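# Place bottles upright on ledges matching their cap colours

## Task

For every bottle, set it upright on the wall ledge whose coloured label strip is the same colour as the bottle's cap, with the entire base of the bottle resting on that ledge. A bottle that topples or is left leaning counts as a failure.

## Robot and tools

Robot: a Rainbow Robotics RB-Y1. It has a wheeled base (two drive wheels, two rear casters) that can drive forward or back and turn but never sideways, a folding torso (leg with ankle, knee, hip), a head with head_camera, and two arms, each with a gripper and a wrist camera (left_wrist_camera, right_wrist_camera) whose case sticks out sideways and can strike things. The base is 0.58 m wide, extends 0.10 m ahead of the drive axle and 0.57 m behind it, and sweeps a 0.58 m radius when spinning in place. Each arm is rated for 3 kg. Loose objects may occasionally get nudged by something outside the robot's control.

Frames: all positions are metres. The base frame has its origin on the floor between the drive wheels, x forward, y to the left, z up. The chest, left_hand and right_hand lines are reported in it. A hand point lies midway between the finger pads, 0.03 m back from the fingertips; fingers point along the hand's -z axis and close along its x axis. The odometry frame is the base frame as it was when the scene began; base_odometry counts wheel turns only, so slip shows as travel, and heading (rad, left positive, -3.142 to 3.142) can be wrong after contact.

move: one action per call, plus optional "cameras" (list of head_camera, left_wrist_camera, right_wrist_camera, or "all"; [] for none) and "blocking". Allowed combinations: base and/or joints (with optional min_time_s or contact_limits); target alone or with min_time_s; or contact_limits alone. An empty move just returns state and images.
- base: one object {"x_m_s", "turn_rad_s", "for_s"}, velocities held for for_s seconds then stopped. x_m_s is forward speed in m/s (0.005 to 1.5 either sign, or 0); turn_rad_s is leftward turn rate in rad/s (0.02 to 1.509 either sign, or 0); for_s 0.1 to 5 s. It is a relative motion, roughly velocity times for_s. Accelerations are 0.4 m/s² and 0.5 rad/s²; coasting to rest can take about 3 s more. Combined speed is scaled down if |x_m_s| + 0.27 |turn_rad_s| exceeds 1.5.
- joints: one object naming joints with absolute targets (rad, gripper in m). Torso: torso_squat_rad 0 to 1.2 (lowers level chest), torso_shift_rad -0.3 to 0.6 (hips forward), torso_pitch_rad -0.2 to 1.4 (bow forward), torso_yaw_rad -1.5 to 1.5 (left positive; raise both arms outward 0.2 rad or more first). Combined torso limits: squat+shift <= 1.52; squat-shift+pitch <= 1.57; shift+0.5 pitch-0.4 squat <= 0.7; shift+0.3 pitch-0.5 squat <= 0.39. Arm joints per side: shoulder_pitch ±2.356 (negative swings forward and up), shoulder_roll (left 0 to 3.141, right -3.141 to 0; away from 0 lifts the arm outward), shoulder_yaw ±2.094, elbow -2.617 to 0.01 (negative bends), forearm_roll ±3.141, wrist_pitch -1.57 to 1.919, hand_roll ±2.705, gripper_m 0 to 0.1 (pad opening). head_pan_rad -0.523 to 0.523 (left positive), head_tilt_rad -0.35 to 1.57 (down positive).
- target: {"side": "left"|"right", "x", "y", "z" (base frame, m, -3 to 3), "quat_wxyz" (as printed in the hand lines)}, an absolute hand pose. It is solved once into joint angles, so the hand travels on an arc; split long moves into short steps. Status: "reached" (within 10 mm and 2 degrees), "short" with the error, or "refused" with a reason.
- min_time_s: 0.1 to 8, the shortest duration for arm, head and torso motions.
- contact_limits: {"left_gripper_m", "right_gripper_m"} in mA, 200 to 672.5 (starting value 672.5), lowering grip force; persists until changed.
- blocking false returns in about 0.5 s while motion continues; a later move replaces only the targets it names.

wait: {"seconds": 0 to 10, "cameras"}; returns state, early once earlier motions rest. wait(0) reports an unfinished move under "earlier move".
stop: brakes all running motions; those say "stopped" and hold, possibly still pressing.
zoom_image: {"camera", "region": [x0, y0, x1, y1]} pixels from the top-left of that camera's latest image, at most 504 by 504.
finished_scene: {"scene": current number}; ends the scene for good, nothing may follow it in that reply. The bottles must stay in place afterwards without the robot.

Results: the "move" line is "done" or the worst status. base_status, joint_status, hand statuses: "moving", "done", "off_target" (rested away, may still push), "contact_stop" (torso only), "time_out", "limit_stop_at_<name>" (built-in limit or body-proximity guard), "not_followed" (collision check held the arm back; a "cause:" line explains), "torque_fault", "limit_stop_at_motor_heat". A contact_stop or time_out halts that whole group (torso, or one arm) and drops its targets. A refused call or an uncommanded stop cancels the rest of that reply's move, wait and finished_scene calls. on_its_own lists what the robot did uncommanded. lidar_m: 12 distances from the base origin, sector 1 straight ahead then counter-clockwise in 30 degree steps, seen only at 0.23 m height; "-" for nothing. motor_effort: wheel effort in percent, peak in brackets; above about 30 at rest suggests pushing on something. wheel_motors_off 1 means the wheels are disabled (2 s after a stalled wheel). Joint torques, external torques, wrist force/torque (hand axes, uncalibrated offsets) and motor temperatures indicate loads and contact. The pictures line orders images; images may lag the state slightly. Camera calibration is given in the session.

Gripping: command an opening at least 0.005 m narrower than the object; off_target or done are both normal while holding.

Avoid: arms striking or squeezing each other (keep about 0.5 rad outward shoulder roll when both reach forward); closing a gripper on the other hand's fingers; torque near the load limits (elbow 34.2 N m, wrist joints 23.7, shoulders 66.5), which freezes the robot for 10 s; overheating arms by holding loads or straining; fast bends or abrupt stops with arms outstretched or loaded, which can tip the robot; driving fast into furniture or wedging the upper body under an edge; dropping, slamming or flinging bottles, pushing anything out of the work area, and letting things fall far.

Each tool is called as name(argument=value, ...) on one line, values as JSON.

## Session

move(cameras=["head_camera"])

Scene clock: 0.00 s.
Joint torques (N m): no reading
External joint torques (N m): no reading
Motor temperatures (°C): left_arm=[33 38 32 38 34 42 39] | right_arm=[33 34 34 34 35 33 43]
Wrist force (N): no reading
Wrist torque (N m): no reading
Wrist force, peak (N): no reading
base_odometry: x=+0.000 y=+0.000 heading=+0.000
lidar_m: 3.84 3.65 2.01 1.81 2.18 2.22 2.00 2.01 2.46 2.46 2.15 2.96
base_status: not commanded
joint_positions: torso_squat_rad=+0.350 torso_shift_rad=+0.000 torso_pitch_rad=+0.000 torso_yaw_rad=+0.000 left_shoulder_pitch_rad=+0.030 left_shoulder_roll_rad=+0.006 left_shoulder_yaw_rad=+0.025 left_elbow_rad=-0.263 left_forearm_roll_rad=-0.030 left_wrist_pitch_rad=-0.019 left_hand_roll_rad=+0.030 left_gripper_m=+0.100 right_shoulder_pitch_rad=-0.002 right_shoulder_roll_rad=-0.038 right_shoulder_yaw_rad=+0.026 right_elbow_rad=-0.118 right_forearm_roll_rad=-0.036 right_wrist_pitch_rad=-0.015 right_hand_roll_rad=+0.033 right_gripper_m=+0.100 head_pan_rad=+0.000 head_tilt_rad=+0.400
joint_status: not commanded
wheel_motors_off: 0
motor_effort: left_wheel=+2 right_wheel=-1
chest: x=-0.2280 y=-0.0002 z=+1.2475 quat_wxyz=(+1.000, +0.000, +0.000, +0.000) (m; base frame)
left_hand: x=-0.1174 y=+0.2290 z=+0.5716 quat_wxyz=(+0.992, +0.006, -0.127, +0.017) (m; base frame)
right_hand: x=-0.1661 y=-0.2472 z=+0.5655 quat_wxyz=(+0.998, -0.018, -0.067, +0.013) (m; base frame)
pictures: head_camera
camera_calibration:
head_camera: T_world_to_cam=[[-0.0266783, -0.999329, 0.0251118, -0.0373587], [-0.355587, -0.0139909, -0.934538, 1.33801], [0.934262, -0.0338613, -0.354975, 0.64934], [0, 0, 0, 1]] pos_world=[-0.131872, 0.0033737, 1.48186]

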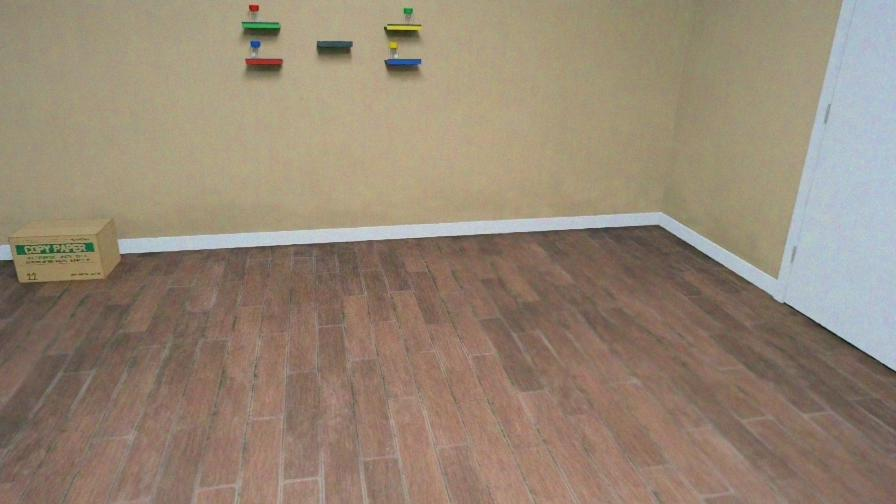

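zoom_image(camera="head_camera", region=[230, 0, 440, 80])

Scaled by 2.400 from the camera's 896x504 image, which has a finer 1280x720 frame.

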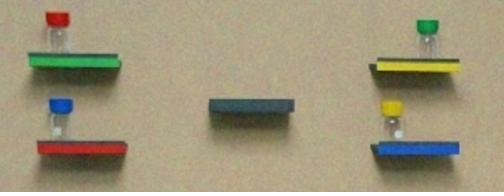

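move(base={"turn_rad_s": 0.15, "for_s": 0.5})

move(base={"x_m_s": 0.8, "turn_rad_s": 0.031, "for_s": 3.6}, joints={"left_shoulder_pitch_rad": -0.178, "left_shoulder_roll_rad": 0.923, "left_shoulder_yaw_rad": 0.013, "left_elbow_rad": -2.356, "left_forearm_roll_rad": 0.134, "left_wrist_pitch_rad": 0.94, "left_hand_roll_rad": -0.737, "right_shoulder_pitch_rad": -0.178, "right_shoulder_roll_rad": -0.923, "right_shoulder_yaw_rad": -0.013, "right_elbow_rad": -2.356, "right_forearm_roll_rad": -0.134, "right_wrist_pitch_rad": 0.94, "right_hand_roll_rad": 0.737, "head_tilt_rad": 0.3}, min_time_s=3.0, cameras=["head_camera"])

Scene clock: 8.30 s.
Joint torques (N m): left_arm=[-2.23 1.21 -0.1 -1.53 -0.11 -0.58 0.28] | right_arm=[-1.03 -1.25 0.22 0.27 -0.04 -0.42 0.08]
External joint torques (N m): left_arm=[0.03 0.78 -0.13 -0.13 -0.11 0.03 0.3] | right_arm=[0.46 0.27 0.28 0.28 -0.07 -0.1 0.08]
Wrist force (N): left_arm=[-0.6 1.2 -5.1] | right_arm=[2.1 -1.4 -5.2]
Wrist torque (N m): left_arm=[-0.22 0.03 -0.03] | right_arm=[0.17 0.03 -0.22]
Wrist force, peak (N): left_arm=[-0.9 1.3 -5.4] | right_arm=[2.9 -1.5 -6.1]
move: done
base_odometry: x=+0.000 y=+0.000 heading=+0.074
lidar_m: 3.84 2.81 2.00 1.80 2.20 2.14 1.99 2.03 2.61 2.45 2.15 3.16
base_status: done (sent for 0.5 of 0.5 s)
joint_positions: torso_squat_rad=+0.350 torso_shift_rad=+0.000 torso_pitch_rad=+0.000 torso_yaw_rad=+0.000 left_shoulder_pitch_rad=+0.030 left_shoulder_roll_rad=+0.006 left_shoulder_yaw_rad=+0.025 left_elbow_rad=-0.263 left_forearm_roll_rad=-0.030 left_wrist_pitch_rad=-0.019 left_hand_roll_rad=+0.030 left_gripper_m=+0.100 right_shoulder_pitch_rad=-0.002 right_shoulder_roll_rad=-0.038 right_shoulder_yaw_rad=+0.026 right_elbow_rad=-0.118 right_forearm_roll_rad=-0.036 right_wrist_pitch_rad=-0.015 right_hand_roll_rad=+0.033 right_gripper_m=+0.100 head_pan_rad=+0.000 head_tilt_rad=+0.400
joint_status: not commanded
wheel_motors_off: 0
motor_effort: left_wheel=-4(27) right_wheel=+0(20)
chest: x=-0.2280 y=-0.0002 z=+1.2475 quat_wxyz=(+1.000, +0.000, +0.000, +0.000) (m; base frame)
left_hand: x=-0.1174 y=+0.2290 z=+0.5716 quat_wxyz=(+0.992, +0.006, -0.127, +0.017) (m; base frame)
right_hand: x=-0.1661 y=-0.2472 z=+0.5655 quat_wxyz=(+0.998, -0.018, -0.067, +0.013) (m; base frame)
pictures: none

Scene clock: 14.07 s.
Joint torques (N m): left_arm=[-12.24 11.87 7.22 -5.23 -1.26 -1.57 0.39] | right_arm=[-11.61 -12.43 -8.1 -4.16 1.05 -1.12 0.02]
External joint torques (N m): left_arm=[-0.4 1.31 -1.38 -0.69 -0.13 -0.21 0.38] | right_arm=[-0.03 -1.24 0.19 0.27 -0.18 0.2 0.03]
Wrist force (N): left_arm=[0.7 -5.0 1.0] | right_arm=[3.0 4.6 0.4]
Wrist torque (N m): left_arm=[0.17 0.10 0.03] | right_arm=[-0.25 0.08 -0.32]
Wrist force, peak (N): left_arm=[1.1 -5.5 1.0] | right_arm=[2.2 -0.6 -5.9]
move: done
base_odometry: x=+2.846 y=+0.432 heading=+0.186
lidar_m: 0.98 1.02 1.41 1.92 1.93 2.64 4.86 2.79 2.45 2.38 1.39 1.01
base_status: done (sent for 3.6 of 3.6 s)
joint_positions: torso_squat_rad=+0.350 torso_shift_rad=+0.000 torso_pitch_rad=+0.000 torso_yaw_rad=+0.000 left_shoulder_pitch_rad=-0.178 left_shoulder_roll_rad=+0.923 left_shoulder_yaw_rad=+0.013 left_elbow_rad=-2.356 left_forearm_roll_rad=+0.134 left_wrist_pitch_rad=+0.940 left_hand_roll_rad=-0.737 left_gripper_m=+0.100 right_shoulder_pitch_rad=-0.178 right_shoulder_roll_rad=-0.923 right_shoulder_yaw_rad=-0.013 right_elbow_rad=-2.356 right_forearm_roll_rad=-0.134 right_wrist_pitch_rad=+0.940 right_hand_roll_rad=+0.737 right_gripper_m=+0.100 head_pan_rad=+0.000 head_tilt_rad=+0.300
joint_status: all done
wheel_motors_off: 0
motor_effort: left_wheel=-1(35) right_wheel=-1(38)
chest: x=-0.2280 y=-0.0002 z=+1.2475 quat_wxyz=(+1.000, +0.000, +0.000, +0.000) (m; base frame)
left_hand: x=+0.2500 y=+0.3004 z=+1.3003 quat_wxyz=(+0.500, +0.501, -0.500, -0.500) (m; base frame)
right_hand: x=+0.2500 y=-0.3008 z=+1.2996 quat_wxyz=(+0.500, -0.500, -0.500, +0.500) (m; base frame)
pictures: head_camera
camera_calibration:
head_camera: T_world_to_cam=[[-0.0291465, -0.999325, 0.0223531, -0.0339689], [-0.260524, -0.013995, -0.965366, 1.40225], [0.965027, -0.0339606, -0.259941, 0.518112], [0, 0, 0, 1]] pos_world=[-0.135661, 0.00327392, 1.48912]

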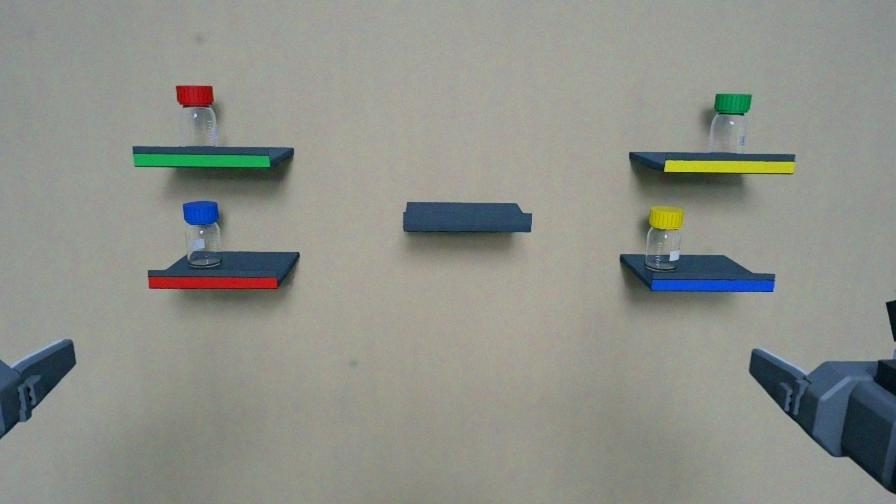

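zoom_image(camera="head_camera", region=[120, 75, 320, 185])

zoom_image(camera="head_camera", region=[130, 190, 330, 300])

zoom_image(camera="head_camera", region=[390, 180, 550, 250])

zoom_image(camera="head_camera", region=[610, 80, 810, 190])

zoom_image(camera="head_camera", region=[600, 195, 800, 305])

Scaled by 2.520 from the camera's 896x504 image, which has a finer 1280x720 frame.

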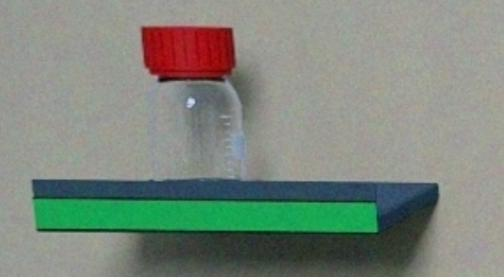

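Scaled by 2.520 from the camera's 896x504 image, which has a finer 1280x720 frame.

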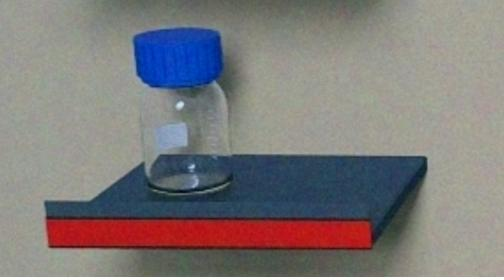

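Scaled by 3.150 from the camera's 896x504 image, which has a finer 1280x720 frame.

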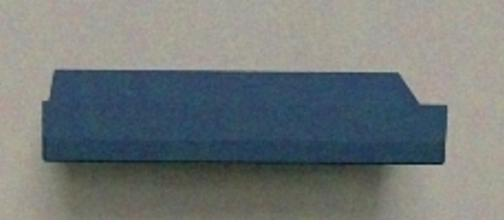

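Scaled by 2.520 from the camera's 896x504 image, which has a finer 1280x720 frame.

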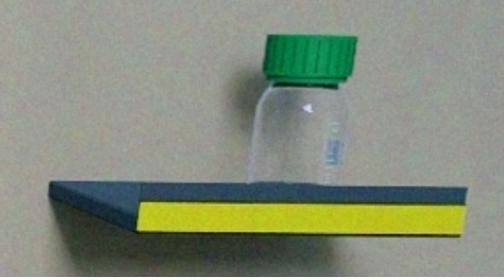

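Scaled by 2.520 from the camera's 896x504 image, which has a finer 1280x720 frame.

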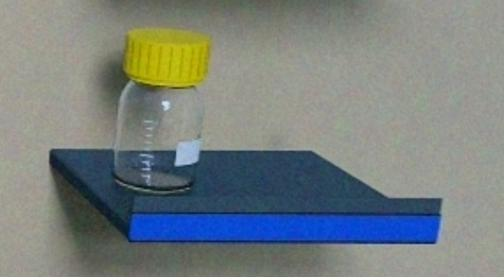

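move(base={"x_m_s": 0.3, "turn_rad_s": -0.02, "for_s": 1.0}, joints={"head_tilt_rad": 0.35})

move(target={"side": "left", "x": 0.4, "y": 0.375, "z": 1.428, "quat_wxyz": [0.5, 0.5, -0.5, -0.5]}, min_time_s=0.8)

move(target={"side": "right", "x": 0.4, "y": -0.498, "z": 1.436, "quat_wxyz": [0.5, -0.5, -0.5, 0.5]}, min_time_s=0.8, cameras=["all"])

Scene clock: 21.33 s.
Joint torques (N m): left_arm=[-12.25 11.97 7.57 -5.08 -1.1 -1.54 0.14] | right_arm=[-11.41 -12.7 -7.91 -4.49 1.11 -1.18 0.08]
External joint torques (N m): left_arm=[-0.41 1.42 -1.03 -0.53 0.03 -0.18 0.13] | right_arm=[0.17 -1.51 0.38 -0.06 -0.12 0.15 0.09]
Wrist force (N): left_arm=[0.8 -5.3 0.8] | right_arm=[3.1 4.9 0.6]
Wrist torque (N m): left_arm=[0.21 0.10 0.02] | right_arm=[-0.27 0.06 -0.31]
Wrist force, peak (N): left_arm=[1.0 -5.5 1.0] | right_arm=[4.0 4.6 1.5]
move: done
base_odometry: x=+3.142 y=+0.483 heading=+0.166
lidar_m: 0.68 0.71 0.96 1.31 2.00 2.88 5.16 2.87 2.46 2.38 0.99 0.71
base_status: done (sent for 1 of 1 s)
joint_positions: torso_squat_rad=+0.350 torso_shift_rad=+0.000 torso_pitch_rad=+0.000 torso_yaw_rad=+0.000 left_shoulder_pitch_rad=-0.178 left_shoulder_roll_rad=+0.923 left_shoulder_yaw_rad=+0.013 left_elbow_rad=-2.356 left_forearm_roll_rad=+0.134 left_wrist_pitch_rad=+0.940 left_hand_roll_rad=-0.737 left_gripper_m=+0.100 right_shoulder_pitch_rad=-0.178 right_shoulder_roll_rad=-0.923 right_shoulder_yaw_rad=-0.013 right_elbow_rad=-2.356 right_forearm_roll_rad=-0.134 right_wrist_pitch_rad=+0.940 right_hand_roll_rad=+0.737 right_gripper_m=+0.100 head_pan_rad=+0.000 head_tilt_rad=+0.350
joint_status: all done
wheel_motors_off: 0
motor_effort: left_wheel=-5(33) right_wheel=+1(23)
chest: x=-0.2280 y=-0.0002 z=+1.2475 quat_wxyz=(+1.000, +0.000, +0.000, +0.000) (m; base frame)
left_hand: x=+0.2500 y=+0.3004 z=+1.3003 quat_wxyz=(+0.500, +0.501, -0.500, -0.500) (m; base frame)
right_hand: x=+0.2500 y=-0.3008 z=+1.2996 quat_wxyz=(+0.500, -0.500, -0.500, +0.500) (m; base frame)
pictures: none

Scene clock: 22.73 s.
Joint torques (N m): left_arm=[-20.39 14.52 7.45 -3.86 -0.8 -1.72 0.64] | right_arm=[-11.84 -12.56 -7.61 -4.11 0.94 -1.17 0.08]
External joint torques (N m): left_arm=[-0.05 1.13 -1.72 0.68 -0.34 0.13 0.62] | right_arm=[-0.26 -1.36 0.67 0.32 -0.29 0.15 0.08]
Wrist force (N): left_arm=[1.1 -5.1 1.2] | right_arm=[2.6 4.4 0.1]
Wrist torque (N m): left_arm=[0.22 0.11 0.03] | right_arm=[-0.29 -0.03 -0.35]
Wrist force, peak (N): left_arm=[1.6 -5.8 1.2] | right_arm=[3.4 4.8 0.6]
move: done
base_odometry: x=+3.142 y=+0.483 heading=+0.166
lidar_m: 0.68 0.71 0.97 1.31 1.99 2.87 5.16 2.88 2.46 2.38 0.99 0.71
base_status: not commanded
joint_positions: torso_squat_rad=+0.350 torso_shift_rad=+0.000 torso_pitch_rad=+0.000 torso_yaw_rad=+0.000 left_shoulder_pitch_rad=-0.901 left_shoulder_roll_rad=+1.037 left_shoulder_yaw_rad=-0.150 left_elbow_rad=-1.461 left_forearm_roll_rad=+0.646 left_wrist_pitch_rad=+0.720 left_hand_roll_rad=-1.150 left_gripper_m=+0.100 right_shoulder_pitch_rad=-0.178 right_shoulder_roll_rad=-0.923 right_shoulder_yaw_rad=-0.013 right_elbow_rad=-2.356 right_forearm_roll_rad=-0.134 right_wrist_pitch_rad=+0.940 right_hand_roll_rad=+0.737 right_gripper_m=+0.100 head_pan_rad=+0.000 head_tilt_rad=+0.350
joint_status: all done
wheel_motors_off: 0
motor_effort: left_wheel=-5(6) right_wheel=+3(4)
chest: x=-0.2280 y=-0.0002 z=+1.2475 quat_wxyz=(+1.000, +0.000, +0.000, +0.000) (m; base frame)
left_hand: x=+0.3996 y=+0.3750 z=+1.4287 quat_wxyz=(+0.500, +0.501, -0.500, -0.499) (m; base frame)
left_hand_status: reached (checked arc, planned for 1.1 s): 1 mm and 0.1 deg off.
right_hand: x=+0.2500 y=-0.3008 z=+1.2996 quat_wxyz=(+0.500, -0.500, -0.500, +0.500) (m; base frame)
pictures: none

Scene clock: 24.60 s.
Joint torques (N m): left_arm=[-20.77 14.36 7.35 -4.53 -0.65 -1.78 0.59] | right_arm=[-18.39 -16.94 -5.13 -5.13 0.12 -1.58 -0.15]
External joint torques (N m): left_arm=[-0.43 0.97 -1.82 0 -0.2 0.07 0.57] | right_arm=[1.22 -1.3 2.25 0.33 0.21 0.34 -0.14]
Wrist force (N): left_arm=[1.0 -5.1 0.8] | right_arm=[3.4 4.3 0.8]
Wrist torque (N m): left_arm=[0.19 0.11 0.05] | right_arm=[-0.26 0.15 -0.23]
Wrist force, peak (N): left_arm=[0.8 -5.4 1.0] | right_arm=[5.2 4.3 0.1]
move: done
base_odometry: x=+3.142 y=+0.483 heading=+0.166
lidar_m: 0.68 0.70 0.96 1.31 2.00 2.86 5.16 2.88 2.46 2.38 0.99 0.71
base_status: not commanded
joint_positions: torso_squat_rad=+0.350 torso_shift_rad=+0.000 torso_pitch_rad=+0.000 torso_yaw_rad=+0.000 left_shoulder_pitch_rad=-0.901 left_shoulder_roll_rad=+1.037 left_shoulder_yaw_rad=-0.150 left_elbow_rad=-1.461 left_forearm_roll_rad=+0.646 left_wrist_pitch_rad=+0.720 left_hand_roll_rad=-1.150 left_gripper_m=+0.100 right_shoulder_pitch_rad=-0.979 right_shoulder_roll_rad=-1.174 right_shoulder_yaw_rad=+0.162 right_elbow_rad=-1.009 right_forearm_roll_rad=-1.311 right_wrist_pitch_rad=+0.552 right_hand_roll_rad=+1.815 right_gripper_m=+0.100 head_pan_rad=+0.000 head_tilt_rad=+0.350
joint_status: all done
wheel_motors_off: 0
motor_effort: left_wheel=-5(6) right_wheel=+3(4)
chest: x=-0.2280 y=-0.0002 z=+1.2475 quat_wxyz=(+1.000, +0.000, +0.000, +0.000) (m; base frame)
left_hand: x=+0.3996 y=+0.3750 z=+1.4286 quat_wxyz=(+0.500, +0.501, -0.500, -0.499) (m; base frame)
right_hand: x=+0.3997 y=-0.4978 z=+1.4366 quat_wxyz=(+0.501, -0.502, -0.499, +0.498) (m; base frame)
right_hand_status: reached (checked arc, planned for 1.3 s): 1 mm and 0.3 deg off.
pictures: head_camera, left_wrist_camera, right_wrist_camera
camera_calibration:
head_camera: T_world_to_cam=[[-0.0279958, -0.999325, 0.0237791, -0.0357956], [-0.30829, -0.0139971, -0.95119, 1.37181], [0.95088, -0.0339602, -0.30769, 0.584333], [0, 0, 0, 1]] pos_world=[-0.133718, 0.00327392, 1.48549]
left_wrist_camera: T_world_to_cam=[[-0.0347558, -0.999385, -0.00466936, 0.394254], [-0.465238, 0.0203144, -0.884952, 1.46974], [0.884503, -0.0285849, -0.465658, 0.396762], [0, 0, 0, 1]] pos_world=[0.346543, 0.375496, 1.48724]
right_wrist_camera: T_world_to_cam=[[-0.0224821, -0.998467, 0.0505859, -0.565458], [-0.494555, -0.0328669, -0.868525, 1.45605], [0.868856, -0.0445438, -0.493057, 0.410982], [0, 0, 0, 1]] pos_world=[0.3503, -0.498429, 1.49586]

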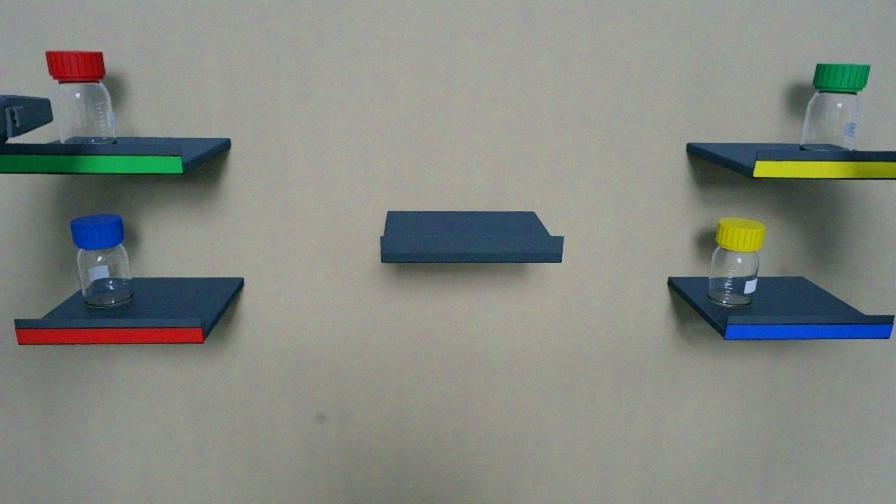

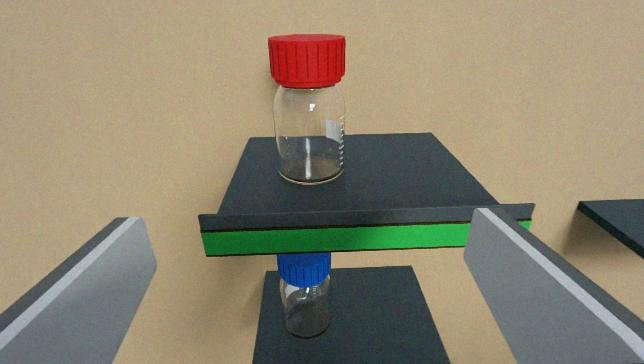

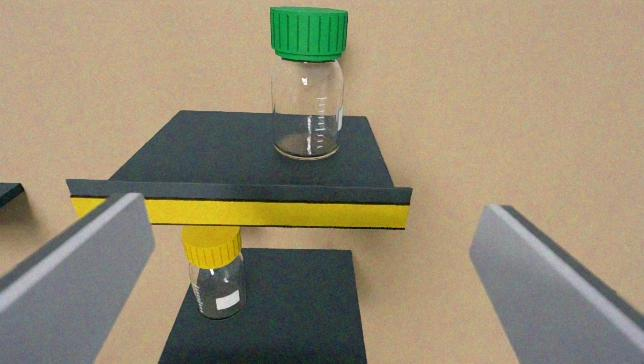

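move(target={"side": "right", "x": 0.411, "y": -0.4925, "z": 1.442, "quat_wxyz": [0.5, -0.5, -0.5, 0.5]}, min_time_s=0.4)

move(base={"x_m_s": 0.27, "for_s": 0.733}, cameras=["left_wrist_camera", "right_wrist_camera"])

Scene clock: 27.30 s.
Joint torques (N m): left_arm=[-20.79 14.31 7.8 -4.65 -0.62 -1.79 0.69] | right_arm=[-21.12 -16.05 -4.78 -4.96 -0.17 -1.57 -0.04]
External joint torques (N m): left_arm=[-0.45 0.91 -1.38 -0.12 -0.17 0.06 0.68] | right_arm=[-0.73 -1.27 1.94 0.93 -0.03 0.32 -0.03]
Wrist force (N): left_arm=[0.7 -4.9 0.8] | right_arm=[3.2 4.0 0.6]
Wrist torque (N m): left_arm=[0.17 0.09 0.04] | right_arm=[-0.18 0.09 -0.31]
Wrist force, peak (N): left_arm=[1.1 -5.4 0.6] | right_arm=[3.8 5.0 1.5]
move: done
base_odometry: x=+3.142 y=+0.483 heading=+0.166
lidar_m: 0.68 0.70 0.96 1.30 1.99 2.87 5.16 2.87 2.46 2.39 0.98 0.71
base_status: not commanded
joint_positions: torso_squat_rad=+0.350 torso_shift_rad=+0.000 torso_pitch_rad=+0.000 torso_yaw_rad=+0.000 left_shoulder_pitch_rad=-0.901 left_shoulder_roll_rad=+1.037 left_shoulder_yaw_rad=-0.150 left_elbow_rad=-1.461 left_forearm_roll_rad=+0.646 left_wrist_pitch_rad=+0.720 left_hand_roll_rad=-1.150 left_gripper_m=+0.100 right_shoulder_pitch_rad=-1.057 right_shoulder_roll_rad=-1.136 right_shoulder_yaw_rad=+0.180 right_elbow_rad=-0.927 right_forearm_roll_rad=-1.315 right_wrist_pitch_rad=+0.565 right_hand_roll_rad=+1.870 right_gripper_m=+0.100 head_pan_rad=+0.000 head_tilt_rad=+0.350
joint_status: all done
wheel_motors_off: 0
motor_effort: left_wheel=-6(6) right_wheel=+3(4)
chest: x=-0.2280 y=-0.0002 z=+1.2475 quat_wxyz=(+1.000, +0.000, +0.000, +0.000) (m; base frame)
left_hand: x=+0.3996 y=+0.3751 z=+1.4286 quat_wxyz=(+0.500, +0.501, -0.500, -0.499) (m; base frame)
right_hand: x=+0.4109 y=-0.4924 z=+1.4420 quat_wxyz=(+0.500, -0.500, -0.500, +0.500) (m; base frame)
right_hand_status: reached (checked arc, planned for 0.4 s): 0 mm and 0.1 deg off.
pictures: none

Scene clock: 29.00 s.
Joint torques (N m): left_arm=[-20.85 14.55 7.93 -4.58 -0.5 -1.9 0.54] | right_arm=[-21.3 -17.02 -5.28 -5.09 -0.24 -1.79 -0.02]
External joint torques (N m): left_arm=[-0.51 1.16 -1.25 -0.05 -0.04 -0.05 0.53] | right_arm=[-0.91 -2.24 1.44 0.8 -0.09 0.1 -0.01]
Wrist force (N): left_arm=[0.8 -5.3 0.8] | right_arm=[3.7 4.4 0.8]
Wrist torque (N m): left_arm=[0.22 0.08 0.03] | right_arm=[-0.21 0.11 -0.28]
Wrist force, peak (N): left_arm=[1.1 -5.2 1.3] | right_arm=[3.1 5.8 0.1]
move: done
base_odometry: x=+3.337 y=+0.516 heading=+0.165
lidar_m: 0.48 0.50 0.69 1.28 2.06 3.02 5.36 3.03 2.48 2.00 0.71 0.50
base_status: done (sent for 0.73 of 0.73 s)
joint_positions: torso_squat_rad=+0.350 torso_shift_rad=+0.000 torso_pitch_rad=+0.000 torso_yaw_rad=+0.000 left_shoulder_pitch_rad=-0.901 left_shoulder_roll_rad=+1.037 left_shoulder_yaw_rad=-0.150 left_elbow_rad=-1.461 left_forearm_roll_rad=+0.646 left_wrist_pitch_rad=+0.720 left_hand_roll_rad=-1.150 left_gripper_m=+0.100 right_shoulder_pitch_rad=-1.057 right_shoulder_roll_rad=-1.136 right_shoulder_yaw_rad=+0.180 right_elbow_rad=-0.927 right_forearm_roll_rad=-1.315 right_wrist_pitch_rad=+0.565 right_hand_roll_rad=+1.870 right_gripper_m=+0.100 head_pan_rad=+0.000 head_tilt_rad=+0.350
joint_status: not commanded
wheel_motors_off: 0
motor_effort: left_wheel=-3(20) right_wheel=+0(26)
chest: x=-0.2279 y=-0.0002 z=+1.2475 quat_wxyz=(+1.000, +0.000, +0.000, +0.000) (m; base frame)
left_hand: x=+0.3997 y=+0.3751 z=+1.4284 quat_wxyz=(+0.500, +0.501, -0.500, -0.499) (m; base frame)
right_hand: x=+0.4110 y=-0.4924 z=+1.4419 quat_wxyz=(+0.500, -0.500, -0.500, +0.500) (m; base frame)
pictures: left_wrist_camera, right_wrist_camera
camera_calibration:
left_wrist_camera: T_world_to_cam=[[-0.0346681, -0.999388, -0.0047077, 0.394389], [-0.465438, 0.0203139, -0.884847, 1.46965], [0.884401, -0.0284848, -0.465857, 0.396836], [0, 0, 0, 1]] pos_world=[0.346742, 0.375597, 1.48714]
right_wrist_camera: T_world_to_cam=[[-0.0179679, -0.99853, 0.05113, -0.562755], [-0.496225, -0.0354897, -0.867469, 1.46428], [0.868008, -0.0409585, -0.494858, 0.408741], [0, 0, 0, 1]] pos_world=[0.361707, -0.493219, 1.50126]

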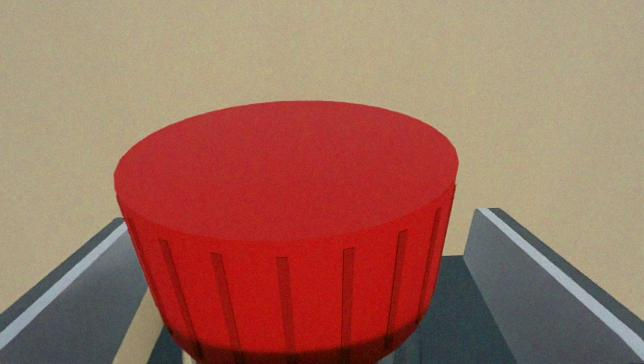

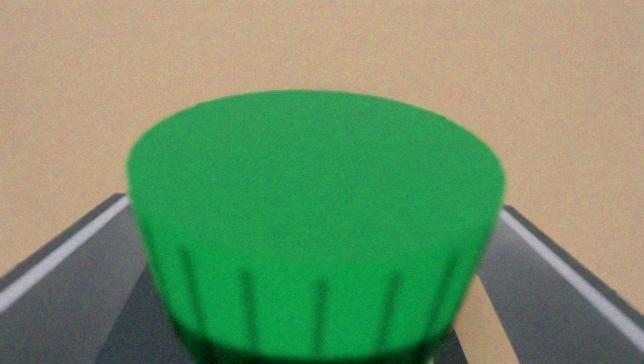

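move(joints={"left_gripper_m": 0.045, "right_gripper_m": 0.045})

move(target={"side": "left", "x": 0.38, "y": 0.375, "z": 1.475, "quat_wxyz": [0.5, 0.5, -0.5, -0.5]}, min_time_s=0.5)

move(target={"side": "right", "x": 0.385, "y": -0.4925, "z": 1.487, "quat_wxyz": [0.5, -0.5, -0.5, 0.5]}, min_time_s=0.5, cameras=["left_wrist_camera", "right_wrist_camera"])

move(base={"x_m_s": -0.27, "for_s": 0.733})

Scene clock: 31.20 s.
Joint torques (N m): left_arm=[-21.22 14.37 8.07 -4.46 -0.52 -1.9 0.48] | right_arm=[-20.56 -16.83 -4.69 -5.03 -0.06 -1.8 0]
External joint torques (N m): left_arm=[-0.88 0.98 -1.1 0.08 -0.06 -0.05 0.47] | right_arm=[-0.17 -2.05 2.03 0.86 0.09 0.09 0.01]
Wrist force (N): left_arm=[1.0 -4.6 0.7] | right_arm=[2.8 4.3 1.0]
Wrist torque (N m): left_arm=[0.19 0.09 0.01] | right_arm=[-0.28 -0.03 -0.26]
Wrist force, peak (N): left_arm=[0.9 -5.4 1.2] | right_arm=[3.5 5.3 0.8]
move: off_target
base_odometry: x=+3.337 y=+0.516 heading=+0.165
lidar_m: 0.48 0.50 0.68 1.28 2.07 3.03 5.35 3.02 2.48 2.00 0.70 0.51
base_status: not commanded
joint_positions: torso_squat_rad=+0.350 torso_shift_rad=+0.000 torso_pitch_rad=+0.000 torso_yaw_rad=+0.000 left_shoulder_pitch_rad=-0.901 left_shoulder_roll_rad=+1.037 left_shoulder_yaw_rad=-0.150 left_elbow_rad=-1.461 left_forearm_roll_rad=+0.646 left_wrist_pitch_rad=+0.720 left_hand_roll_rad=-1.150 left_gripper_m=+0.055 right_shoulder_pitch_rad=-1.057 right_shoulder_roll_rad=-1.136 right_shoulder_yaw_rad=+0.180 right_elbow_rad=-0.927 right_forearm_roll_rad=-1.315 right_wrist_pitch_rad=+0.565 right_hand_roll_rad=+1.870 right_gripper_m=+0.055 head_pan_rad=+0.000 head_tilt_rad=+0.350
joint_status: left_gripper_m off_target (ended at +0.055, target +0.045); right_gripper_m off_target (ended at +0.055, target +0.045)
wheel_motors_off: 0
motor_effort: left_wheel=-3(3) right_wheel=+1(1)
chest: x=-0.2280 y=-0.0002 z=+1.2475 quat_wxyz=(+1.000, +0.000, +0.000, +0.000) (m; base frame)
left_hand: x=+0.3996 y=+0.3751 z=+1.4285 quat_wxyz=(+0.500, +0.501, -0.500, -0.499) (m; base frame)
right_hand: x=+0.4110 y=-0.4924 z=+1.4419 quat_wxyz=(+0.500, -0.500, -0.500, +0.500) (m; base frame)
pictures: none

Scene clock: 32.03 s.
Joint torques (N m): left_arm=[-20.91 13.9 9.81 -4.62 -0.65 -2.21 0.12] | right_arm=[-20.58 -16.92 -5.36 -5.07 -0.26 -1.64 0.17]
External joint torques (N m): left_arm=[-1.24 1.04 0.88 -0.92 -0.14 -0.35 0.1] | right_arm=[-0.19 -2.14 1.36 0.83 -0.11 0.25 0.17]
Wrist force (N): left_arm=[0.9 -6.6 0.8] | right_arm=[3.3 4.9 1.0]
Wrist torque (N m): left_arm=[0.19 0.10 0.03] | right_arm=[-0.33 0.03 -0.24]
Wrist force, peak (N): left_arm=[1.3 -7.4 0.5] | right_arm=[3.2 4.8 2.0]
move: done
base_odometry: x=+3.337 y=+0.516 heading=+0.165
lidar_m: 0.48 0.50 0.69 1.28 2.07 3.03 5.36 3.01 2.48 2.00 0.70 0.51
base_status: not commanded
joint_positions: torso_squat_rad=+0.350 torso_shift_rad=+0.000 torso_pitch_rad=+0.000 torso_yaw_rad=+0.000 left_shoulder_pitch_rad=-0.980 left_shoulder_roll_rad=+1.101 left_shoulder_yaw_rad=-0.136 left_elbow_rad=-1.487 left_forearm_roll_rad=+0.723 left_wrist_pitch_rad=+0.827 left_hand_roll_rad=-1.165 left_gripper_m=+0.055 right_shoulder_pitch_rad=-1.057 right_shoulder_roll_rad=-1.136 right_shoulder_yaw_rad=+0.180 right_elbow_rad=-0.927 right_forearm_roll_rad=-1.315 right_wrist_pitch_rad=+0.565 right_hand_roll_rad=+1.870 right_gripper_m=+0.055 head_pan_rad=+0.000 head_tilt_rad=+0.350
joint_status: all done
wheel_motors_off: 0
motor_effort: left_wheel=-3(3) right_wheel=+1(1)
chest: x=-0.2280 y=-0.0002 z=+1.2475 quat_wxyz=(+1.000, +0.000, +0.000, +0.000) (m; base frame)
left_hand: x=+0.3800 y=+0.3750 z=+1.4750 quat_wxyz=(+0.500, +0.500, -0.500, -0.500) (m; base frame)
left_hand_status: reached (checked arc, planned for 0.5 s): 0 mm and 0.0 deg off.
right_hand: x=+0.4110 y=-0.4924 z=+1.4419 quat_wxyz=(+0.500, -0.500, -0.500, +0.500) (m; base frame)
pictures: none

Scene clock: 32.93 s.
Joint torques (N m): left_arm=[-20.78 14.24 9.85 -4.66 -0.61 -2.23 0.06] | right_arm=[-19.55 -15.99 -7.55 -5.42 -0.05 -1.96 0.08]
External joint torques (N m): left_arm=[-1.11 1.38 0.91 -0.96 -0.1 -0.37 0.04] | right_arm=[-0.36 -1.82 -0.57 -0.24 0.03 -0.03 0.09]
Wrist force (N): left_arm=[1.0 -6.7 0.8] | right_arm=[2.2 5.7 0.1]
Wrist torque (N m): left_arm=[0.20 0.10 0.03] | right_arm=[-0.21 -0.05 -0.08]
Wrist force, peak (N): left_arm=[1.0 -6.9 0.7] | right_arm=[3.2 7.3 0.5]
move: done
base_odometry: x=+3.337 y=+0.516 heading=+0.165
lidar_m: 0.48 0.50 0.68 1.29 2.07 3.03 5.36 3.02 2.48 2.00 0.70 0.50
base_status: not commanded
joint_positions: torso_squat_rad=+0.350 torso_shift_rad=+0.000 torso_pitch_rad=+0.000 torso_yaw_rad=+0.000 left_shoulder_pitch_rad=-0.980 left_shoulder_roll_rad=+1.101 left_shoulder_yaw_rad=-0.136 left_elbow_rad=-1.487 left_forearm_roll_rad=+0.723 left_wrist_pitch_rad=+0.827 left_hand_roll_rad=-1.165 left_gripper_m=+0.055 right_shoulder_pitch_rad=-1.092 right_shoulder_roll_rad=-1.221 right_shoulder_yaw_rad=+0.175 right_elbow_rad=-1.004 right_forearm_roll_rad=-1.285 right_wrist_pitch_rad=+0.663 right_hand_roll_rad=+1.766 right_gripper_m=+0.055 head_pan_rad=+0.000 head_tilt_rad=+0.350
joint_status: all done
wheel_motors_off: 0
motor_effort: left_wheel=-3(3) right_wheel=+0(1)
chest: x=-0.2280 y=-0.0002 z=+1.2475 quat_wxyz=(+1.000, +0.000, +0.000, +0.000) (m; base frame)
left_hand: x=+0.3800 y=+0.3750 z=+1.4750 quat_wxyz=(+0.500, +0.500, -0.500, -0.500) (m; base frame)
right_hand: x=+0.3854 y=-0.4925 z=+1.4867 quat_wxyz=(+0.500, -0.499, -0.500, +0.501) (m; base frame)
right_hand_status: reached (checked arc, planned for 0.5 s): 1 mm and 0.1 deg off.
pictures: left_wrist_camera, right_wrist_camera
camera_calibration:
left_wrist_camera: T_world_to_cam=[[-0.0357999, -0.999346, -0.00508366, 0.39486], [-0.466695, 0.0212163, -0.884164, 1.50078], [0.883693, -0.0292804, -0.467149, 0.438396], [0, 0, 0, 1]] pos_world=[0.327136, 0.375598, 1.53374]
right_wrist_camera: T_world_to_cam=[[-0.0149944, -0.998533, 0.0520336, -0.568201], [-0.497263, -0.0377009, -0.86678, 1.48876], [0.86747, -0.0388712, -0.495968, 0.456006], [0, 0, 0, 1]] pos_world=[0.336212, -0.493514, 1.54615]

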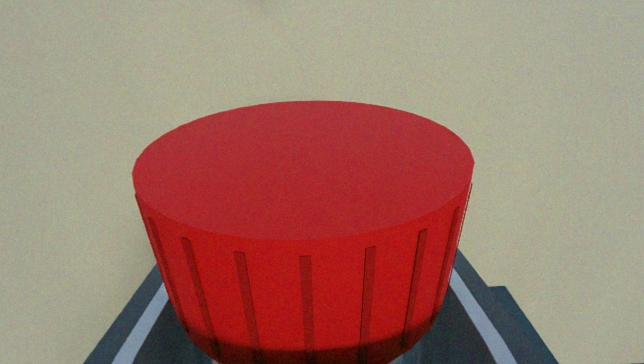

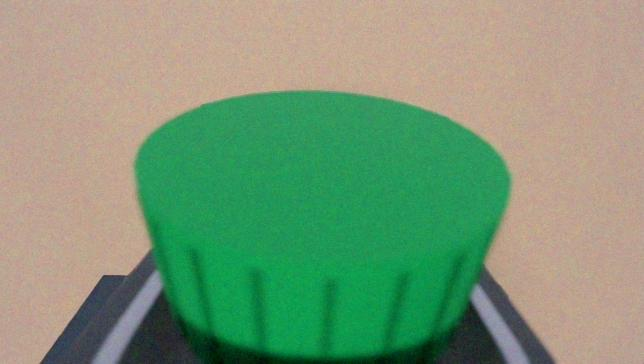

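Scene clock: 34.80 s.
Joint torques (N m): left_arm=[-21.43 13.84 9.83 -4.54 -0.6 -2.36 0.09] | right_arm=[-19.92 -15.7 -7.01 -4.78 -0.05 -2.13 -0.11]
External joint torques (N m): left_arm=[-1.76 0.98 0.9 -0.84 -0.09 -0.49 0.08] | right_arm=[-0.74 -1.54 -0.04 0.4 0.03 -0.19 -0.1]
Wrist force (N): left_arm=[1.0 -6.4 1.1] | right_arm=[3.2 6.0 0.8]
Wrist torque (N m): left_arm=[0.19 0.12 0.04] | right_arm=[-0.27 0.13 -0.08]
Wrist force, peak (N): left_arm=[1.2 -7.0 0.9] | right_arm=[3.7 6.5 0.1]
move: done
base_odometry: x=+3.142 y=+0.483 heading=+0.166
lidar_m: 0.68 0.71 0.96 1.31 1.99 2.87 5.16 2.88 2.46 2.38 0.99 0.72
base_status: done (sent for 0.73 of 0.73 s)
joint_positions: torso_squat_rad=+0.350 torso_shift_rad=+0.000 torso_pitch_rad=+0.000 torso_yaw_rad=+0.000 left_shoulder_pitch_rad=-0.980 left_shoulder_roll_rad=+1.101 left_shoulder_yaw_rad=-0.136 left_elbow_rad=-1.487 left_forearm_roll_rad=+0.723 left_wrist_pitch_rad=+0.827 left_hand_roll_rad=-1.165 left_gripper_m=+0.055 right_shoulder_pitch_rad=-1.092 right_shoulder_roll_rad=-1.221 right_shoulder_yaw_rad=+0.175 right_elbow_rad=-1.004 right_forearm_roll_rad=-1.285 right_wrist_pitch_rad=+0.663 right_hand_roll_rad=+1.766 right_gripper_m=+0.055 head_pan_rad=+0.000 head_tilt_rad=+0.350
joint_status: not commanded
wheel_motors_off: 0
motor_effort: left_wheel=+5(25) right_wheel=-3(18)
chest: x=-0.2280 y=-0.0002 z=+1.2475 quat_wxyz=(+1.000, +0.000, +0.000, +0.000) (m; base frame)
left_hand: x=+0.3800 y=+0.3750 z=+1.4750 quat_wxyz=(+0.500, +0.500, -0.500, -0.500) (m; base frame)
right_hand: x=+0.3853 y=-0.4925 z=+1.4867 quat_wxyz=(+0.500, -0.499, -0.500, +0.501) (m; base frame)
pictures: none

move(target={"side": "right", "x": 0.265, "y": -0.355, "z": 1.475, "quat_wxyz": [0.6376, -0.6376, -0.3058, 0.3058]}, min_time_s=0.9)

move(joints={"torso_yaw_rad": 1.2, "head_pan_rad": -0.5, "head_tilt_rad": 0.3}, min_time_s=1.5, cameras=["head_camera"])

move(target={"side": "right", "x": 0.395, "y": 0.34, "z": 1.478, "quat_wxyz": [0.5, -0.5, -0.5, 0.5]}, min_time_s=1.0, cameras=["head_camera", "right_wrist_camera"])

Scene clock: 38.37 s.
Joint torques (N m): left_arm=[-21.37 13.99 9.9 -4.35 -0.63 -2.37 0.02] | right_arm=[-18.24 -9.78 -7.31 0.91 1.73 -1.16 0.33]
External joint torques (N m): left_arm=[-1.7 1.13 0.96 -0.65 -0.12 -0.5 0] | right_arm=[-0.69 -1.27 1.66 0.33 0.03 -0.3 0.34]
Wrist force (N): left_arm=[1.0 -6.7 0.8] | right_arm=[2.5 6.1 0.6]
Wrist torque (N m): left_arm=[0.21 0.10 0.03] | right_arm=[-0.27 0.05 -0.17]
Wrist force, peak (N): left_arm=[1.0 -7.1 0.5] | right_arm=[6.0 5.6 -1.7]
move: done
base_odometry: x=+3.142 y=+0.483 heading=+0.166
lidar_m: 0.68 0.70 0.96 1.31 2.00 2.87 5.16 2.88 2.46 2.39 0.98 0.71
base_status: not commanded
joint_positions: torso_squat_rad=+0.350 torso_shift_rad=+0.000 torso_pitch_rad=+0.000 torso_yaw_rad=+0.000 left_shoulder_pitch_rad=-0.980 left_shoulder_roll_rad=+1.101 left_shoulder_yaw_rad=-0.136 left_elbow_rad=-1.487 left_forearm_roll_rad=+0.723 left_wrist_pitch_rad=+0.827 left_hand_roll_rad=-1.165 left_gripper_m=+0.055 right_shoulder_pitch_rad=-1.267 right_shoulder_roll_rad=-1.170 right_shoulder_yaw_rad=+0.607 right_elbow_rad=-1.972 right_forearm_roll_rad=-0.145 right_wrist_pitch_rad=+1.833 right_hand_roll_rad=+0.456 right_gripper_m=+0.055 head_pan_rad=+0.000 head_tilt_rad=+0.350
joint_status: all done
wheel_motors_off: 0
motor_effort: left_wheel=+6(6) right_wheel=-4(5)
chest: x=-0.2280 y=-0.0002 z=+1.2475 quat_wxyz=(+1.000, +0.000, +0.000, +0.000) (m; base frame)
left_hand: x=+0.3800 y=+0.3750 z=+1.4750 quat_wxyz=(+0.500, +0.500, -0.500, -0.500) (m; base frame)
right_hand: x=+0.2647 y=-0.3548 z=+1.4748 quat_wxyz=(+0.637, -0.638, -0.306, +0.306) (m; base frame)
right_hand_status: reached (checked arc, planned for 1.1 s): 0 mm and 0.1 deg off.
pictures: none

Scene clock: 40.23 s.
Joint torques (N m): left_arm=[-21.91 13.38 10.07 -4.8 -0.6 -2.39 -0.1] | right_arm=[-18.52 -10.56 -7.88 0.71 1.9 -0.68 0.14]
External joint torques (N m): left_arm=[-2.25 0.52 1.13 -1.11 -0.09 -0.53 -0.11] | right_arm=[-0.97 -2.08 1.09 0.13 0.2 0.19 0.15]
Wrist force (N): left_arm=[1.4 -6.5 0.9] | right_arm=[2.1 5.7 0.7]
Wrist torque (N m): left_arm=[0.19 0.14 0.03] | right_arm=[-0.21 -0.03 -0.13]
Wrist force, peak (N): left_arm=[2.4 -6.8 0.0] | right_arm=[4.5 6.1 0.9]
move: done
base_odometry: x=+3.142 y=+0.483 heading=+0.166
lidar_m: 0.68 0.70 0.96 1.31 1.99 2.87 5.16 2.87 2.46 2.38 0.99 0.71
base_status: not commanded
joint_positions: torso_squat_rad=+0.350 torso_shift_rad=+0.000 torso_pitch_rad=+0.000 torso_yaw_rad=+1.200 left_shoulder_pitch_rad=-0.980 left_shoulder_roll_rad=+1.101 left_shoulder_yaw_rad=-0.136 left_elbow_rad=-1.487 left_forearm_roll_rad=+0.723 left_wrist_pitch_rad=+0.827 left_hand_roll_rad=-1.165 left_gripper_m=+0.055 right_shoulder_pitch_rad=-1.267 right_shoulder_roll_rad=-1.170 right_shoulder_yaw_rad=+0.607 right_elbow_rad=-1.972 right_forearm_roll_rad=-0.145 right_wrist_pitch_rad=+1.833 right_hand_roll_rad=+0.456 right_gripper_m=+0.055 head_pan_rad=-0.500 head_tilt_rad=+0.300
joint_status: all done
wheel_motors_off: 0
motor_effort: left_wheel=+10(11) right_wheel=-6(8)
chest: x=-0.2280 y=-0.0001 z=+1.2475 quat_wxyz=(+0.825, +0.000, +0.000, +0.565) (m; base frame)
left_hand: x=-0.3577 y=+0.7025 z=+1.4751 quat_wxyz=(+0.695, +0.695, -0.130, -0.130) (m; base frame)
right_hand: x=+0.2809 y=+0.3307 z=+1.4752 quat_wxyz=(+0.353, -0.353, -0.613, +0.613) (m; base frame)
pictures: head_camera
camera_calibration:
head_camera: T_world_to_cam=[[0.621587, -0.783018, 0.0226344, 0.124597], [-0.189731, -0.178524, -0.96547, 1.41793], [0.760021, 0.595829, -0.259531, 0.473831], [0, 0, 0, 1]] pos_world=[-0.168544, 0.0683741, 1.48912]

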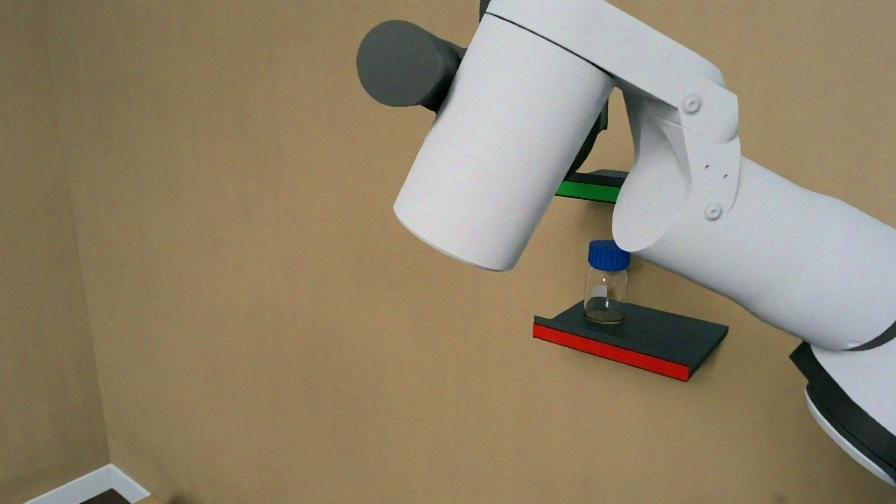

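Scene clock: 42.07 s.
Joint torques (N m): left_arm=[-21.62 13.58 9.8 -4.12 -0.69 -2.32 0.12] | right_arm=[-24.02 -10.64 -5.01 -1.58 1.84 -0.87 -0.18]
External joint torques (N m): left_arm=[-1.96 0.73 0.87 -0.43 -0.18 -0.46 0.11] | right_arm=[-1.2 -1.72 1.76 0.31 0.09 -0.03 -0.17]
Wrist force (N): left_arm=[0.9 -6.8 0.6] | right_arm=[4.1 5.5 0.4]
Wrist torque (N m): left_arm=[0.21 0.10 0.05] | right_arm=[-0.21 0.16 -0.15]
Wrist force, peak (N): left_arm=[1.1 -6.9 0.7] | right_arm=[3.9 6.6 1.4]
move: done
base_odometry: x=+3.142 y=+0.483 heading=+0.166
lidar_m: 0.68 0.70 0.96 1.30 1.99 2.87 5.16 2.88 2.46 2.38 0.99 0.71
base_status: not commanded
joint_positions: torso_squat_rad=+0.350 torso_shift_rad=+0.000 torso_pitch_rad=+0.000 torso_yaw_rad=+1.200 left_shoulder_pitch_rad=-0.980 left_shoulder_roll_rad=+1.101 left_shoulder_yaw_rad=-0.136 left_elbow_rad=-1.487 left_forearm_roll_rad=+0.723 left_wrist_pitch_rad=+0.827 left_hand_roll_rad=-1.165 left_gripper_m=+0.055 right_shoulder_pitch_rad=-1.480 right_shoulder_roll_rad=-0.925 right_shoulder_yaw_rad=+0.806 right_elbow_rad=-1.140 right_forearm_roll_rad=+0.159 right_wrist_pitch_rad=+1.751 right_hand_roll_rad=+0.442 right_gripper_m=+0.055 head_pan_rad=-0.500 head_tilt_rad=+0.300
joint_status: all done
wheel_motors_off: 0
motor_effort: left_wheel=+9(9) right_wheel=-6(7)
chest: x=-0.2279 y=-0.0002 z=+1.2475 quat_wxyz=(+0.825, +0.000, +0.000, +0.565) (m; base frame)
left_hand: x=-0.3576 y=+0.7023 z=+1.4752 quat_wxyz=(+0.695, +0.695, -0.130, -0.130) (m; base frame)
right_hand: x=+0.3943 y=+0.3394 z=+1.4777 quat_wxyz=(+0.497, -0.499, -0.502, +0.501) (m; base frame)
right_hand_status: reached (checked arc, planned for 1.1 s): 1 mm and 0.4 deg off.
pictures: head_camera, right_wrist_camera
camera_calibration:
head_camera: T_world_to_cam=[[0.6215, -0.783091, 0.0225203, 0.124679], [-0.189831, -0.178425, -0.965468, 1.41789], [0.760067, 0.595763, -0.259546, 0.473925], [0, 0, 0, 1]] pos_world=[-0.168543, 0.0682743, 1.48912]
right_wrist_camera: T_world_to_cam=[[-0.0104897, -0.998551, 0.0527846, 0.260195], [-0.493996, -0.0407211, -0.86851, 1.51903], [0.869401, -0.0351858, -0.492853, 0.469516], [0, 0, 0, 1]] pos_world=[0.344929, 0.338195, 1.53696]

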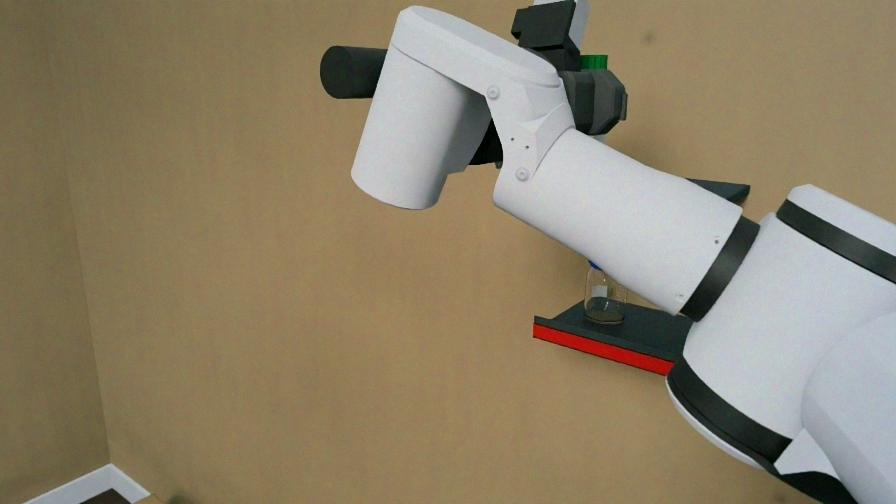

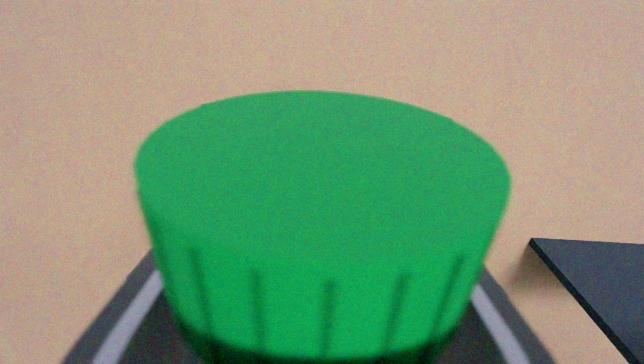

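move(base={"x_m_s": 0.27, "for_s": 0.733}, cameras=["head_camera", "right_wrist_camera"])

move(target={"side": "right", "x": 0.395, "y": 0.34, "z": 1.445, "quat_wxyz": [0.5, -0.5, -0.5, 0.5]}, min_time_s=0.6, cameras=["head_camera"])

Scene clock: 44.83 s.
Joint torques (N m): left_arm=[-21.54 13.92 9.68 -4.11 -0.71 -2.32 0.02] | right_arm=[-23.71 -10.19 -4.65 -1.99 1.99 -0.79 -0.1]
External joint torques (N m): left_arm=[-1.87 1.06 0.74 -0.42 -0.2 -0.46 0] | right_arm=[-0.89 -1.27 2.12 -0.1 0.23 0.05 -0.09]
Wrist force (N): left_arm=[1.2 -6.4 0.8] | right_arm=[2.5 5.9 0.7]
Wrist torque (N m): left_arm=[0.17 0.12 0.05] | right_arm=[-0.28 -0.03 -0.18]
Wrist force, peak (N): left_arm=[1.2 -7.0 0.7] | right_arm=[3.5 6.7 1.1]
move: done
base_odometry: x=+3.337 y=+0.516 heading=+0.166
lidar_m: 0.48 0.50 0.69 1.28 2.07 3.03 5.36 3.02 2.48 2.00 0.71 0.50
base_status: done (sent for 0.73 of 0.73 s)
joint_positions: torso_squat_rad=+0.350 torso_shift_rad=+0.000 torso_pitch_rad=+0.000 torso_yaw_rad=+1.200 left_shoulder_pitch_rad=-0.980 left_shoulder_roll_rad=+1.101 left_shoulder_yaw_rad=-0.136 left_elbow_rad=-1.487 left_forearm_roll_rad=+0.723 left_wrist_pitch_rad=+0.827 left_hand_roll_rad=-1.165 left_gripper_m=+0.055 right_shoulder_pitch_rad=-1.480 right_shoulder_roll_rad=-0.925 right_shoulder_yaw_rad=+0.806 right_elbow_rad=-1.140 right_forearm_roll_rad=+0.159 right_wrist_pitch_rad=+1.751 right_hand_roll_rad=+0.442 right_gripper_m=+0.055 head_pan_rad=-0.500 head_tilt_rad=+0.300
joint_status: not commanded
wheel_motors_off: 0
motor_effort: left_wheel=-3(27) right_wheel=+1(25)
chest: x=-0.2279 y=-0.0002 z=+1.2475 quat_wxyz=(+0.825, +0.000, +0.000, +0.565) (m; base frame)
left_hand: x=-0.3574 y=+0.7023 z=+1.4752 quat_wxyz=(+0.695, +0.695, -0.130, -0.130) (m; base frame)
right_hand: x=+0.3945 y=+0.3392 z=+1.4777 quat_wxyz=(+0.498, -0.499, -0.502, +0.501) (m; base frame)
pictures: head_camera, right_wrist_camera
camera_calibration:
head_camera: T_world_to_cam=[[0.621489, -0.783101, 0.0224599, 0.124706], [-0.189943, -0.178433, -0.965445, 1.41785], [0.760048, 0.595747, -0.259639, 0.473984], [0, 0, 0, 1]] pos_world=[-0.168443, 0.0682744, 1.48912]
right_wrist_camera: T_world_to_cam=[[-0.0107568, -0.998552, 0.0527075, 0.260307], [-0.494121, -0.0405172, -0.868448, 1.51896], [0.869326, -0.0353856, -0.49297, 0.469698], [0, 0, 0, 1]] pos_world=[0.345028, 0.338095, 1.53696]

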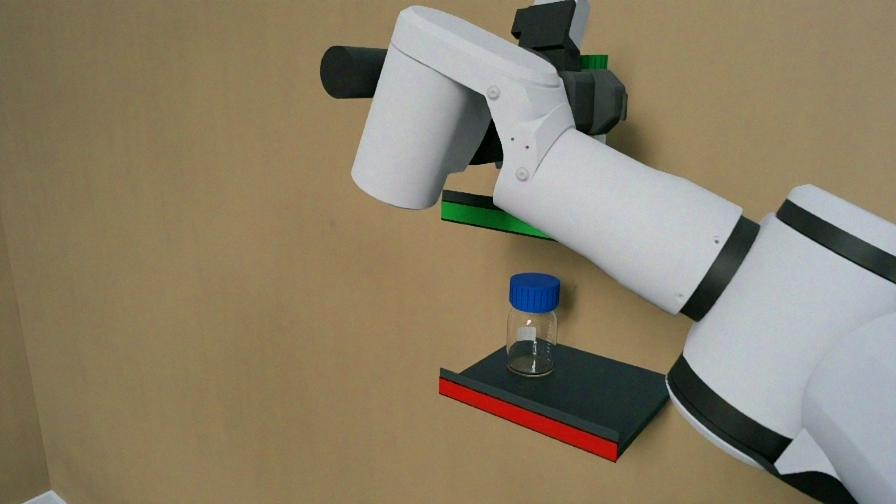

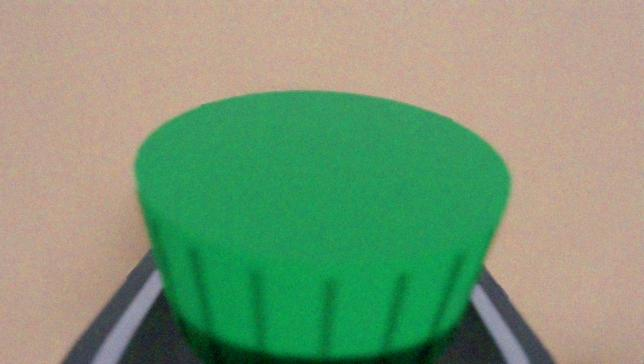

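Scene clock: 45.77 s.
Joint torques (N m): left_arm=[-21.2 14.08 9.53 -4.12 -0.76 -2.31 -0.05] | right_arm=[-22.82 -11.22 -4.94 -2.25 2.12 -0.43 -0.17]
External joint torques (N m): left_arm=[-1.53 1.22 0.6 -0.44 -0.25 -0.45 -0.06] | right_arm=[0.05 -1.79 2.26 -0.41 0.33 0.31 -0.17]
Wrist force (N): left_arm=[1.2 -6.6 0.8] | right_arm=[4.0 5.9 0.1]
Wrist torque (N m): left_arm=[0.18 0.15 0.05] | right_arm=[-0.34 0.13 -0.15]
Wrist force, peak (N): left_arm=[1.0 -7.1 0.9] | right_arm=[4.1 6.7 0.4]
move: done
base_odometry: x=+3.337 y=+0.516 heading=+0.166
lidar_m: 0.48 0.51 0.68 1.28 2.07 3.02 5.36 3.02 2.48 2.00 0.70 0.50
base_status: not commanded
joint_positions: torso_squat_rad=+0.350 torso_shift_rad=+0.000 torso_pitch_rad=+0.000 torso_yaw_rad=+1.200 left_shoulder_pitch_rad=-0.980 left_shoulder_roll_rad=+1.101 left_shoulder_yaw_rad=-0.136 left_elbow_rad=-1.487 left_forearm_roll_rad=+0.723 left_wrist_pitch_rad=+0.827 left_hand_roll_rad=-1.165 left_gripper_m=+0.055 right_shoulder_pitch_rad=-1.409 right_shoulder_roll_rad=-0.926 right_shoulder_yaw_rad=+0.814 right_elbow_rad=-1.189 right_forearm_roll_rad=+0.167 right_wrist_pitch_rad=+1.778 right_hand_roll_rad=+0.383 right_gripper_m=+0.055 head_pan_rad=-0.500 head_tilt_rad=+0.300
joint_status: all done
wheel_motors_off: 0
motor_effort: left_wheel=-3(3) right_wheel=+1(2)
chest: x=-0.2279 y=-0.0002 z=+1.2475 quat_wxyz=(+0.825, +0.000, +0.000, +0.565) (m; base frame)
left_hand: x=-0.3574 y=+0.7023 z=+1.4752 quat_wxyz=(+0.695, +0.695, -0.130, -0.130) (m; base frame)
right_hand: x=+0.3955 y=+0.3398 z=+1.4456 quat_wxyz=(+0.501, -0.500, -0.498, +0.500) (m; base frame)
right_hand_status: reached (checked arc, planned for 0.6 s): 1 mm and 0.3 deg off.
pictures: head_camera
camera_calibration:
head_camera: T_world_to_cam=[[0.621489, -0.783101, 0.0224599, 0.124706], [-0.189943, -0.178433, -0.965445, 1.41785], [0.760048, 0.595747, -0.259639, 0.473984], [0, 0, 0, 1]] pos_world=[-0.168443, 0.0682744, 1.48912]

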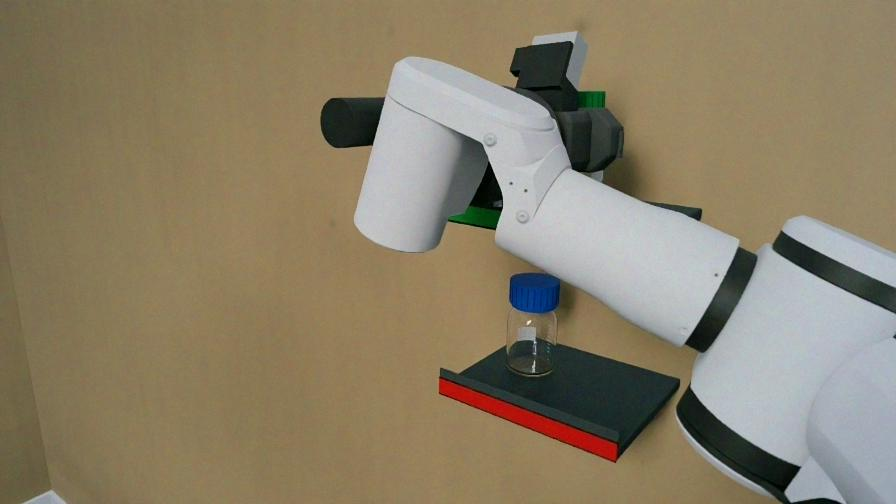

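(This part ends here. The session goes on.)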